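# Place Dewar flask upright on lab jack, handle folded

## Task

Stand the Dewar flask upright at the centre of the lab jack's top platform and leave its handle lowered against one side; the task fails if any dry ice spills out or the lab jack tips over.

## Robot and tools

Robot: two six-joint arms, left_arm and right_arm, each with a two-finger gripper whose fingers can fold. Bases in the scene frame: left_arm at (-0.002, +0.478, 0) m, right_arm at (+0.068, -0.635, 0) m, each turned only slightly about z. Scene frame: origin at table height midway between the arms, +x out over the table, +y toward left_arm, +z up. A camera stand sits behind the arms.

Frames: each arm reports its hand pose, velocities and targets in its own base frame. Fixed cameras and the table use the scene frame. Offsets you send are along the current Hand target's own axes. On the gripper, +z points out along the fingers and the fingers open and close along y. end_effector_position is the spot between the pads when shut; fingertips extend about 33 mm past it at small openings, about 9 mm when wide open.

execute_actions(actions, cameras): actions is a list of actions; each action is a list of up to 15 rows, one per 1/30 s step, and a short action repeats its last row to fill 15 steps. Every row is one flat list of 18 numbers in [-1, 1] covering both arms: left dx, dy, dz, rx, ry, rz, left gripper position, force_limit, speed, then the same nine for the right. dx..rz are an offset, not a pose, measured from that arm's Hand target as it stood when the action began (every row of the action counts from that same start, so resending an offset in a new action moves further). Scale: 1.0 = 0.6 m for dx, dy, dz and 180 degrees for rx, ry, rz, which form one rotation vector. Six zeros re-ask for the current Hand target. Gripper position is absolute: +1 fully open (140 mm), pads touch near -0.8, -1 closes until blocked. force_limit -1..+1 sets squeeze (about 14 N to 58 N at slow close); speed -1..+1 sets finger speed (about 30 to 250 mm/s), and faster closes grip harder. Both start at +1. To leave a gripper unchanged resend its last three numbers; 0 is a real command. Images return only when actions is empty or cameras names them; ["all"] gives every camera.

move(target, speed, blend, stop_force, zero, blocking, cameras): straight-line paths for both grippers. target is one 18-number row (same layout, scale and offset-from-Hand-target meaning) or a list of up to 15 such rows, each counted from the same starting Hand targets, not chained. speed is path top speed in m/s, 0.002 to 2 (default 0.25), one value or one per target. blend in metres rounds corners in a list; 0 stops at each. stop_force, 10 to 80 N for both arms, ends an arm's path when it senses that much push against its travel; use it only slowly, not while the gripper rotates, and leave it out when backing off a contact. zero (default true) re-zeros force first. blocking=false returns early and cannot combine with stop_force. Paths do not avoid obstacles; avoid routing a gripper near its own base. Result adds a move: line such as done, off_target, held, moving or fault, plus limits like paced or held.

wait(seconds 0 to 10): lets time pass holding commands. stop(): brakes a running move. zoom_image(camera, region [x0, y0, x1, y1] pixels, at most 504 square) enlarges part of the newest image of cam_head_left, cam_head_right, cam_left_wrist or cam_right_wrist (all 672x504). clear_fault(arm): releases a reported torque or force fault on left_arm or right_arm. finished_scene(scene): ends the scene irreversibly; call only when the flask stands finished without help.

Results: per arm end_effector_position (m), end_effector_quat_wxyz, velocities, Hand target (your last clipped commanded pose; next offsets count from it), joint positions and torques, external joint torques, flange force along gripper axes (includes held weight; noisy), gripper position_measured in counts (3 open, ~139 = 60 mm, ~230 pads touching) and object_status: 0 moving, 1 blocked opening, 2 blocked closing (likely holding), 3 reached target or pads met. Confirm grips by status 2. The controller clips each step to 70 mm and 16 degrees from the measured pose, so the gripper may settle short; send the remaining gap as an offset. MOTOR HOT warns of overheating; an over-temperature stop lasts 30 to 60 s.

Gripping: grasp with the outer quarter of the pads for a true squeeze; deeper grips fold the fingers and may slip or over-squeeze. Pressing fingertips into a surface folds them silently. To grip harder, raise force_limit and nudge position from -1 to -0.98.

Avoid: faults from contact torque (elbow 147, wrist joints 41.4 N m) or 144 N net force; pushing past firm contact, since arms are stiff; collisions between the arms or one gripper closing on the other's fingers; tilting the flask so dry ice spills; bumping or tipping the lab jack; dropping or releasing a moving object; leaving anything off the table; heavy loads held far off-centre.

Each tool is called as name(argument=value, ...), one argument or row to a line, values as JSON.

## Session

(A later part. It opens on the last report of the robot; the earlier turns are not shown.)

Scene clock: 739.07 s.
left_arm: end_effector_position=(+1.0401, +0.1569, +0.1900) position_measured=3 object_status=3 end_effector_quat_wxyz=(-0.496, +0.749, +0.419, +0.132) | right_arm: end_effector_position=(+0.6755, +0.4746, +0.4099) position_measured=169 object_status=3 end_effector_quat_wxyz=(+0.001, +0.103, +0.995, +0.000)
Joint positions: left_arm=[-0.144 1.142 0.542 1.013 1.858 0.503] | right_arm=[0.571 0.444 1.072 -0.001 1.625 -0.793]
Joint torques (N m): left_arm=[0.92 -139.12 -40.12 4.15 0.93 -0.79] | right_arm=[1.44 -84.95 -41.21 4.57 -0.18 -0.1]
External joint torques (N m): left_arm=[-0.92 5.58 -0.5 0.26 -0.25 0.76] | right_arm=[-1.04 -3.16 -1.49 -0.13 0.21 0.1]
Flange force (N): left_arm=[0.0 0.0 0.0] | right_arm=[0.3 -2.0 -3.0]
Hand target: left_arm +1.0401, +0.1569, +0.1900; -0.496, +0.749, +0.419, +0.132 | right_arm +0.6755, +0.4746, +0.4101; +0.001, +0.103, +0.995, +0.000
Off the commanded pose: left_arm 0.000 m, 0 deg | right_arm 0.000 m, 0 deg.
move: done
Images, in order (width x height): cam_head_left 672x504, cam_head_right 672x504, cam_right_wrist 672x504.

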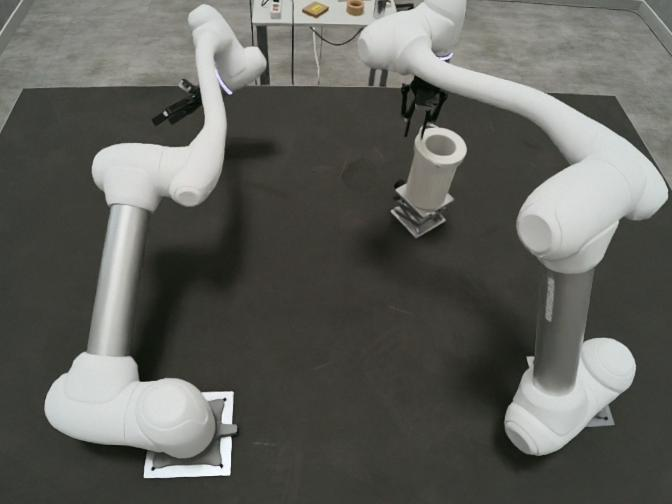

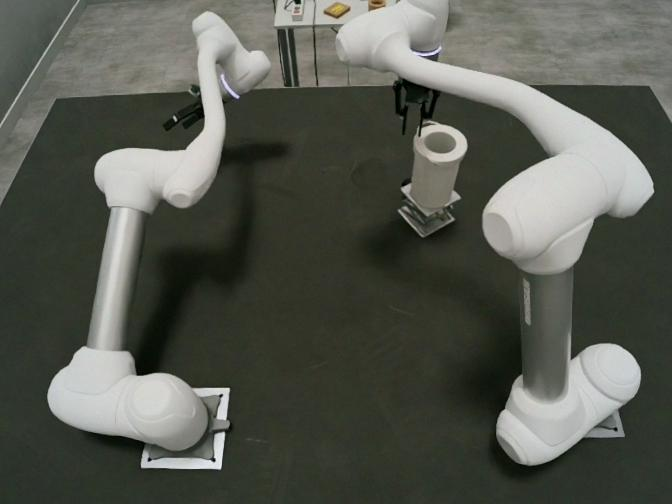

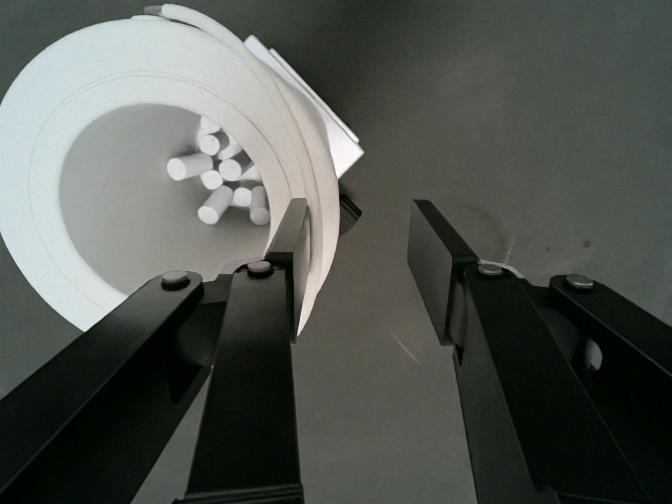

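move(
  target=[
    [0,0,0,0,0,0,1,1,1,0,0,-0.0833,0,0,0,-0.32,1,-1],
    [0,0,0,0,0,0,1,1,1,0,0,-0.0833,0,0,0,-1,-1,-0.5],
  ],
  speed=0.1,
  cameras=["cam_right_wrist","cam_head_left"],
)

zoom_image(
  camera="cam_right_wrist",
  region=[250, 150, 450, 360],
)

zoom_image(
  camera="cam_right_wrist",
  region=[50, 20, 400, 360],
)

Scene clock: 814.17 s.
left_arm: end_effector_position=(+1.0401, +0.1569, +0.1900) position_measured=3 object_status=3 end_effector_quat_wxyz=(-0.496, +0.749, +0.419, +0.132) | right_arm: end_effector_position=(+0.6755, +0.4746, +0.4600) position_measured=232 object_status=3 end_effector_quat_wxyz=(+0.001, +0.103, +0.995, +0.000)
Joint positions: left_arm=[-0.144 1.142 0.542 1.013 1.858 0.503] | right_arm=[0.571 0.454 0.968 -0.001 1.719 -0.793]
Joint torques (N m): left_arm=[1.19 -139.22 -40.31 4.21 0.91 -0.8] | right_arm=[0.69 -84.97 -40.54 4.22 0 -0.17]
External joint torques (N m): left_arm=[-1.14 5.37 -0.35 0.22 -0.22 0.77] | right_arm=[-0.88 -3.85 -2.01 0.18 0.01 0.17]
Flange force (N): left_arm=[0.0 0.0 0.0] | right_arm=[0.5 -1.8 -3.4]
Hand target: left_arm +1.0401, +0.1569, +0.1900; -0.496, +0.749, +0.419, +0.132 | right_arm +0.6755, +0.4746, +0.4600; +0.001, +0.103, +0.995, +0.000
Off the commanded pose: left_arm 0.000 m, 0 deg | right_arm 0.000 m, 0 deg.
move: done
Images, in order (width x height): cam_head_left 672x504, cam_right_wrist 672x504.

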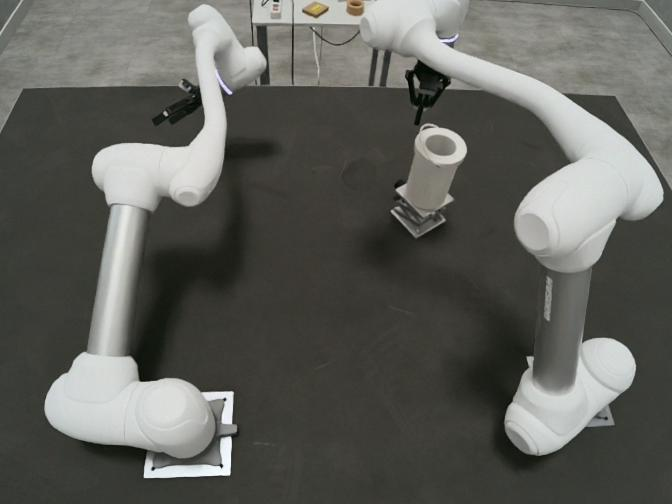

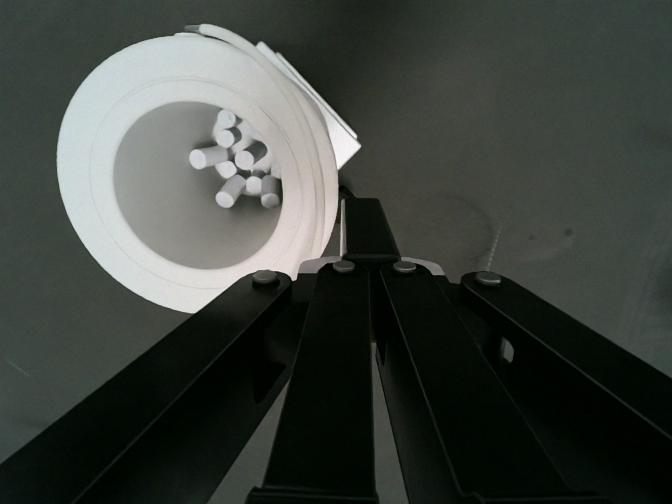

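Scaled by 2.400 from the camera's 672x504 image, which has a finer 960x720 frame.

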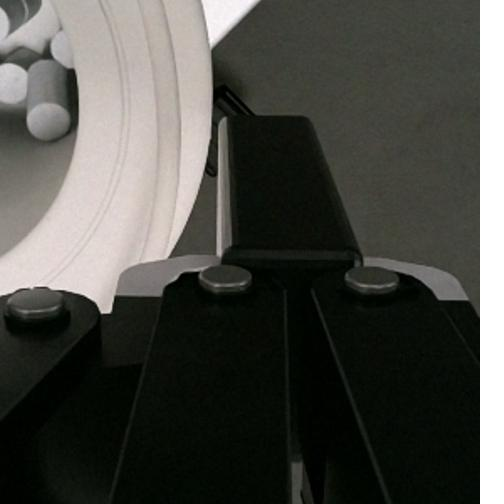

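Scaled by 1.440 from the camera's 672x504 image, which has a finer 960x720 frame.

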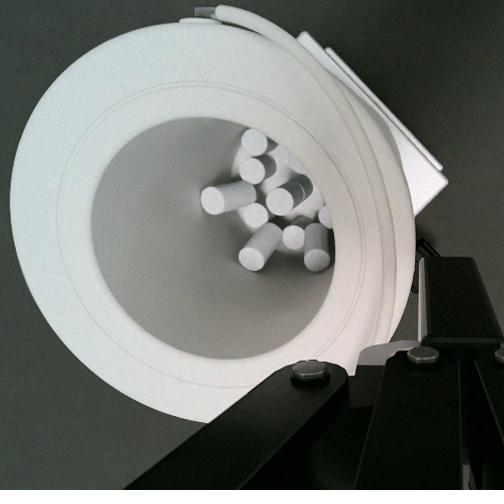

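move(
  target=[0,0,0,0,0,0,1,1,1,0,-0.0202,0.0367,0,0,0,-1,-1,-0.5],
  speed=0.08,
)

move(
  target=[
    [0,0,0,0,0,0,1,1,1,0,0.0067,0.0393,0,0,0,-1,-1,-0.5],
    [0,0,0,0,0,0,1,1,1,0,0.0142,0.0580,0,0,0,-1,-1,-0.5],
    [0,0,0,0,0,0,1,1,1,0,0.0217,0.0776,0,0,0,-1,-1,-0.5],
    [0,0,0,0,0,0,1,1,1,0,0.0244,0.0978,0,0,0,-1,-1,-0.5],
    [0,0,0,0,0,0,1,1,1,0,0.0244,0.1230,0,0,0,-1,-1,-0.5],
  ],
  speed=0.02,
  blend=[0.004,0.004,0.004,0.004,0],
  stop_force=12,
  cameras=["cam_right_wrist","cam_head_left","cam_head_right"],
)

zoom_image(
  camera="cam_head_left",
  region=[390, 105, 480, 245],
)

zoom_image(
  camera="cam_right_wrist",
  region=[50, 20, 450, 360],
)

Scene clock: 838.77 s.
left_arm: end_effector_position=(+1.0401, +0.1569, +0.1900) position_measured=3 object_status=3 end_effector_quat_wxyz=(-0.496, +0.749, +0.419, +0.132) | right_arm: end_effector_position=(+0.6730, +0.4628, +0.4380) position_measured=232 object_status=3 end_effector_quat_wxyz=(+0.001, +0.103, +0.995, +0.000)
Joint positions: left_arm=[-0.144 1.142 0.542 1.013 1.858 0.503] | right_arm=[0.561 0.432 1.04 -0.001 1.669 -0.804]
Joint torques (N m): left_arm=[1.18 -139.15 -40.43 4.12 0.85 -0.81] | right_arm=[-0.37 -84.11 -40.84 4.29 0.11 -0.24]
External joint torques (N m): left_arm=[-1.15 5.49 -0.24 0.29 -0.18 0.78] | right_arm=[0.2 -3.57 -2.14 0.15 -0.08 0.24]
Flange force (N): left_arm=[0.0 0.0 0.0] | right_arm=[1.0 -0.2 -3.6]
Hand target: left_arm +1.0401, +0.1569, +0.1900; -0.496, +0.749, +0.419, +0.132 | right_arm +0.6730, +0.4627, +0.4380; +0.001, +0.103, +0.995, +0.000
Off the commanded pose: left_arm 0.000 m, 0 deg | right_arm 0.000 m, 0 deg.
move: done

Scene clock: 843.17 s.
left_arm: end_effector_position=(+1.0401, +0.1569, +0.1900) position_measured=3 object_status=3 end_effector_quat_wxyz=(-0.496, +0.749, +0.419, +0.132) | right_arm: end_effector_position=(+0.6761, +0.4770, +0.3642) position_measured=232 object_status=3 end_effector_quat_wxyz=(+0.001, +0.103, +0.995, +0.000)
Joint positions: left_arm=[-0.144 1.142 0.542 1.013 1.858 0.503] | right_arm=[0.573 0.447 1.151 -0.001 1.544 -0.791]
Joint torques (N m): left_arm=[1.03 -138.9 -40.22 4.15 0.88 -0.72] | right_arm=[0.45 -84.72 -40.79 4.28 0.16 -0.18]
External joint torques (N m): left_arm=[-1.04 5.18 -0.51 0.29 -0.21 0.69] | right_arm=[-0.5 -3.32 -1.94 0.14 -0.14 0.18]
Flange force (N): left_arm=[0.0 0.0 0.0] | right_arm=[0.4 -1.0 -3.2]
Hand target: left_arm +1.0401, +0.1569, +0.1900; -0.496, +0.749, +0.419, +0.132 | right_arm +0.6761, +0.4770, +0.3642; +0.001, +0.103, +0.995, +0.000
Off the commanded pose: left_arm 0.000 m, 0 deg | right_arm 0.000 m, 0 deg.
move: done
Images, in order (width x height): cam_head_left 672x504, cam_head_right 672x504, cam_right_wrist 672x504.

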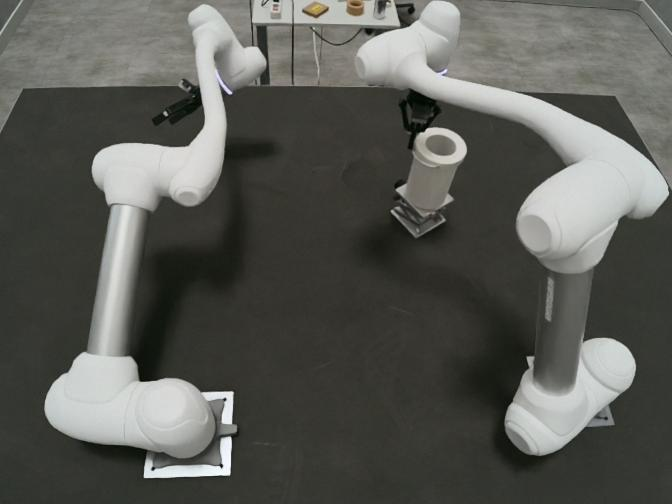

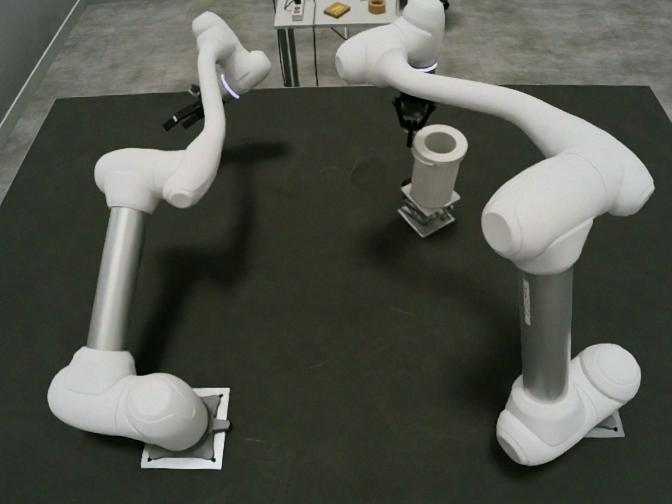

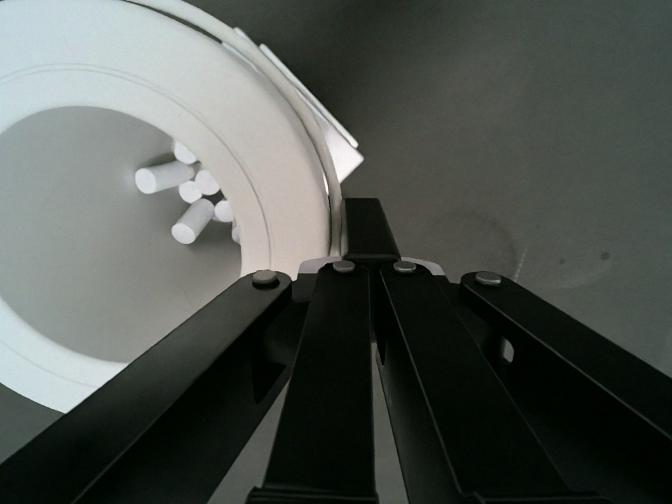

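Scaled by 3.600 from the camera's 672x504 image, which has a finer 960x720 frame.

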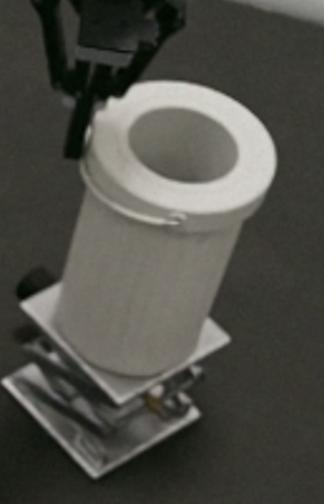

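Scaled by 1.260 from the camera's 672x504 image, which has a finer 960x720 frame.

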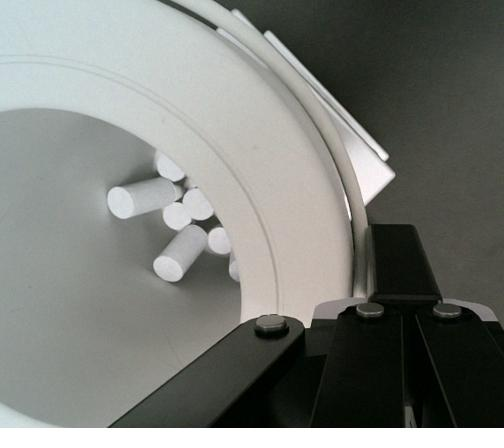

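zoom_image(
  camera="cam_right_wrist",
  region=[230, 20, 410, 300],
)

zoom_image(
  camera="cam_head_left",
  region=[400, 115, 470, 215],
)

zoom_image(
  camera="cam_head_right",
  region=[400, 115, 470, 215],
)

Scaled by 1.800 from the camera's 672x504 image, which has a finer 960x720 frame.

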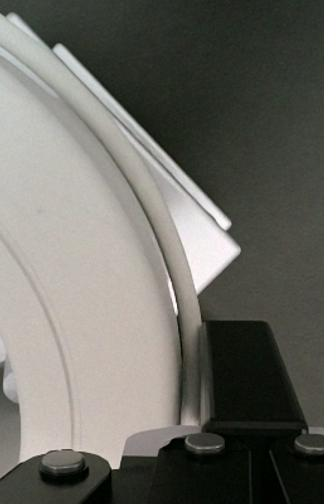

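Scaled by 5.040 from the camera's 672x504 image, which has a finer 960x720 frame.

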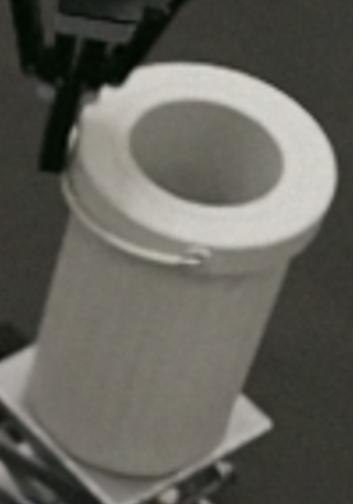

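Scaled by 5.040 from the camera's 672x504 image, which has a finer 960x720 frame.

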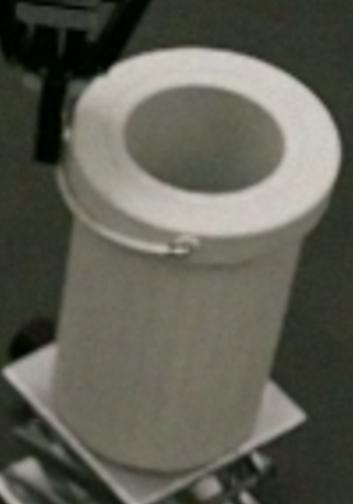

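move(
  target=[
    [0,0,0,0,0,0,1,1,1,0,0.04,0,0,0,0,-1,-1,-0.5],
    [0,0,0,0,0,0,1,1,1,0,0.05,-0.25,0,0,0,-1,-1,-0.5],
  ],
  speed=[0.04,0.15],
  blend=[0.005,0],
  cameras=["cam_right_wrist","cam_head_left","cam_head_right"],
)

zoom_image(
  camera="cam_head_left",
  region=[390, 105, 480, 245],
)

zoom_image(
  camera="cam_head_right",
  region=[390, 105, 480, 245],
)

zoom_image(
  camera="cam_right_wrist",
  region=[50, 20, 450, 360],
)

Scene clock: 904.93 s.
left_arm: end_effector_position=(+1.0401, +0.1569, +0.1900) position_measured=3 object_status=3 end_effector_quat_wxyz=(-0.496, +0.749, +0.419, +0.132) | right_arm: end_effector_position=(+0.6821, +0.5065, +0.5141) position_measured=232 object_status=3 end_effector_quat_wxyz=(+0.001, +0.103, +0.995, +0.000)
Joint positions: left_arm=[-0.144 1.142 0.542 1.013 1.858 0.503] | right_arm=[0.599 0.529 0.754 -0.001 1.859 -0.766]
Joint torques (N m): left_arm=[1.12 -139.26 -40.42 4.14 0.95 -0.82] | right_arm=[0.96 -91.79 -39.57 4.03 0.07 -0.15]
External joint torques (N m): left_arm=[-1.13 5.99 -0.1 0.27 -0.28 0.79] | right_arm=[-1.28 -3.86 -1.96 0.26 -0.04 0.15]
Flange force (N): left_arm=[0.0 0.0 0.0] | right_arm=[0.2 -2.2 -3.1]
Hand target: left_arm +1.0401, +0.1569, +0.1900; -0.496, +0.749, +0.419, +0.132 | right_arm +0.6821, +0.5065, +0.5142; +0.001, +0.103, +0.995, +0.000
Off the commanded pose: left_arm 0.000 m, 0 deg | right_arm 0.000 m, 0 deg.
move: done
Images, in order (width x height): cam_head_left 672x504, cam_head_right 672x504, cam_right_wrist 672x504.

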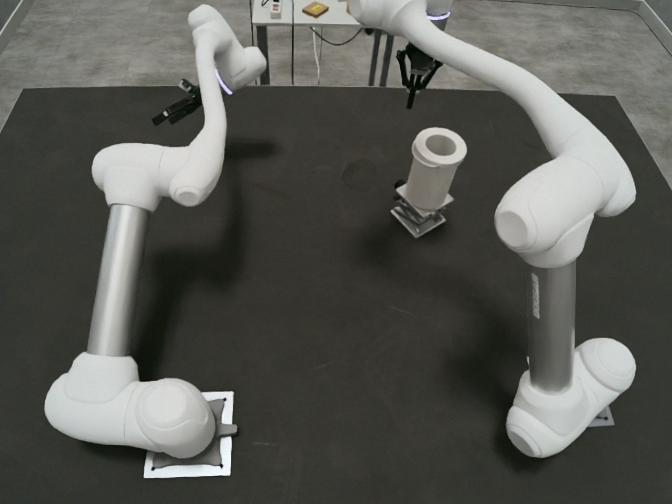

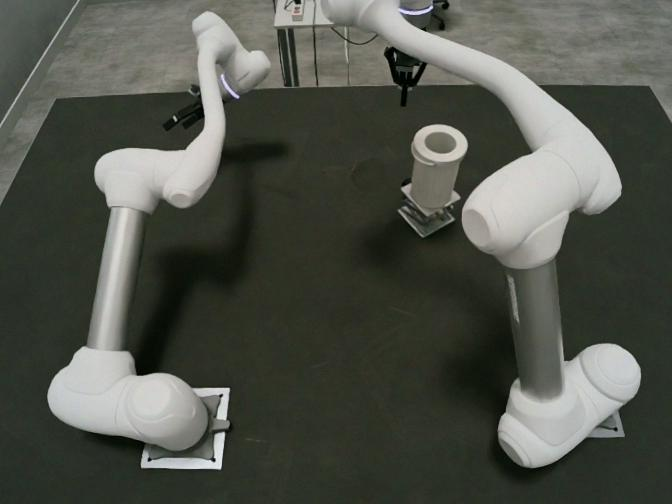

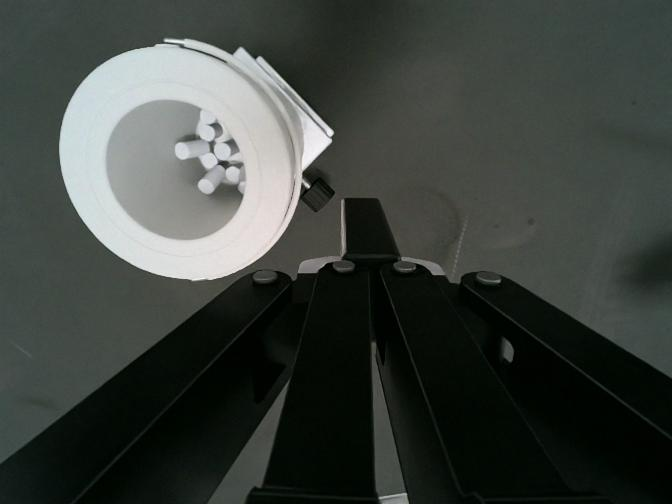

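Scaled by 3.600 from the camera's 672x504 image, which has a finer 960x720 frame.

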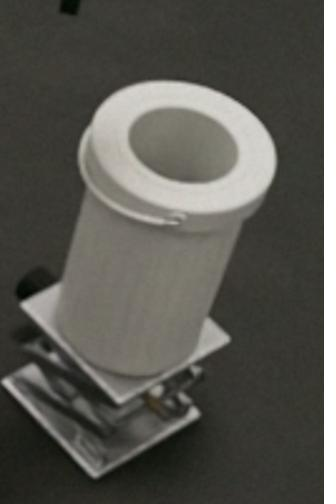

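Scaled by 3.600 from the camera's 672x504 image, which has a finer 960x720 frame.

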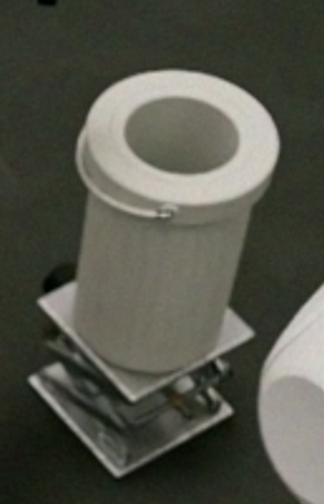

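Scaled by 1.260 from the camera's 672x504 image, which has a finer 960x720 frame.

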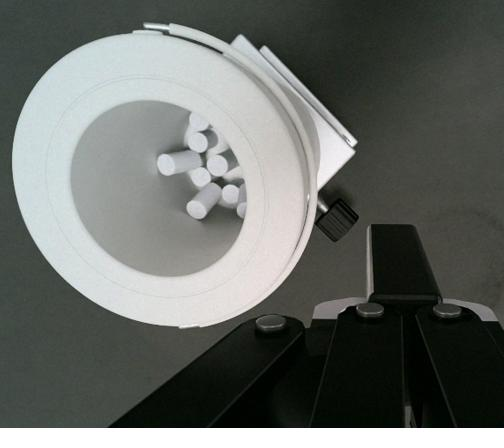

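zoom_image(
  camera="cam_head_left",
  region=[390, 175, 460, 225],
)

zoom_image(
  camera="cam_head_right",
  region=[395, 175, 465, 225],
)

Scaled by 7.200 from the camera's 672x504 image, which has a finer 960x720 frame.

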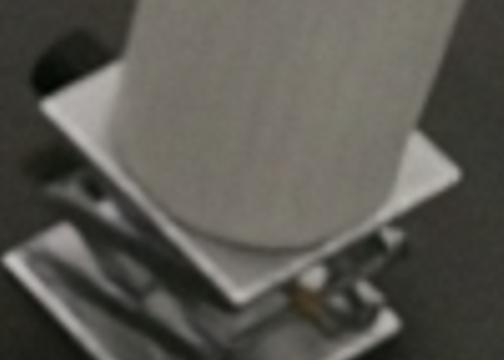

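Scaled by 7.200 from the camera's 672x504 image, which has a finer 960x720 frame.

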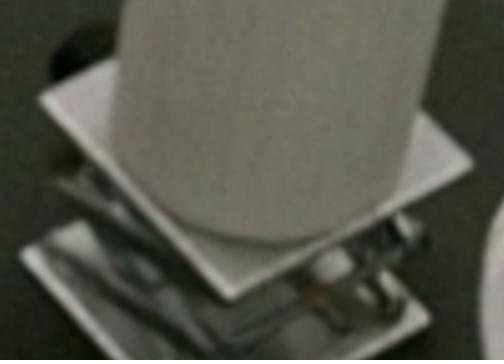

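finished_scene(
  scene=1,
)

The scene is finished: the task was done.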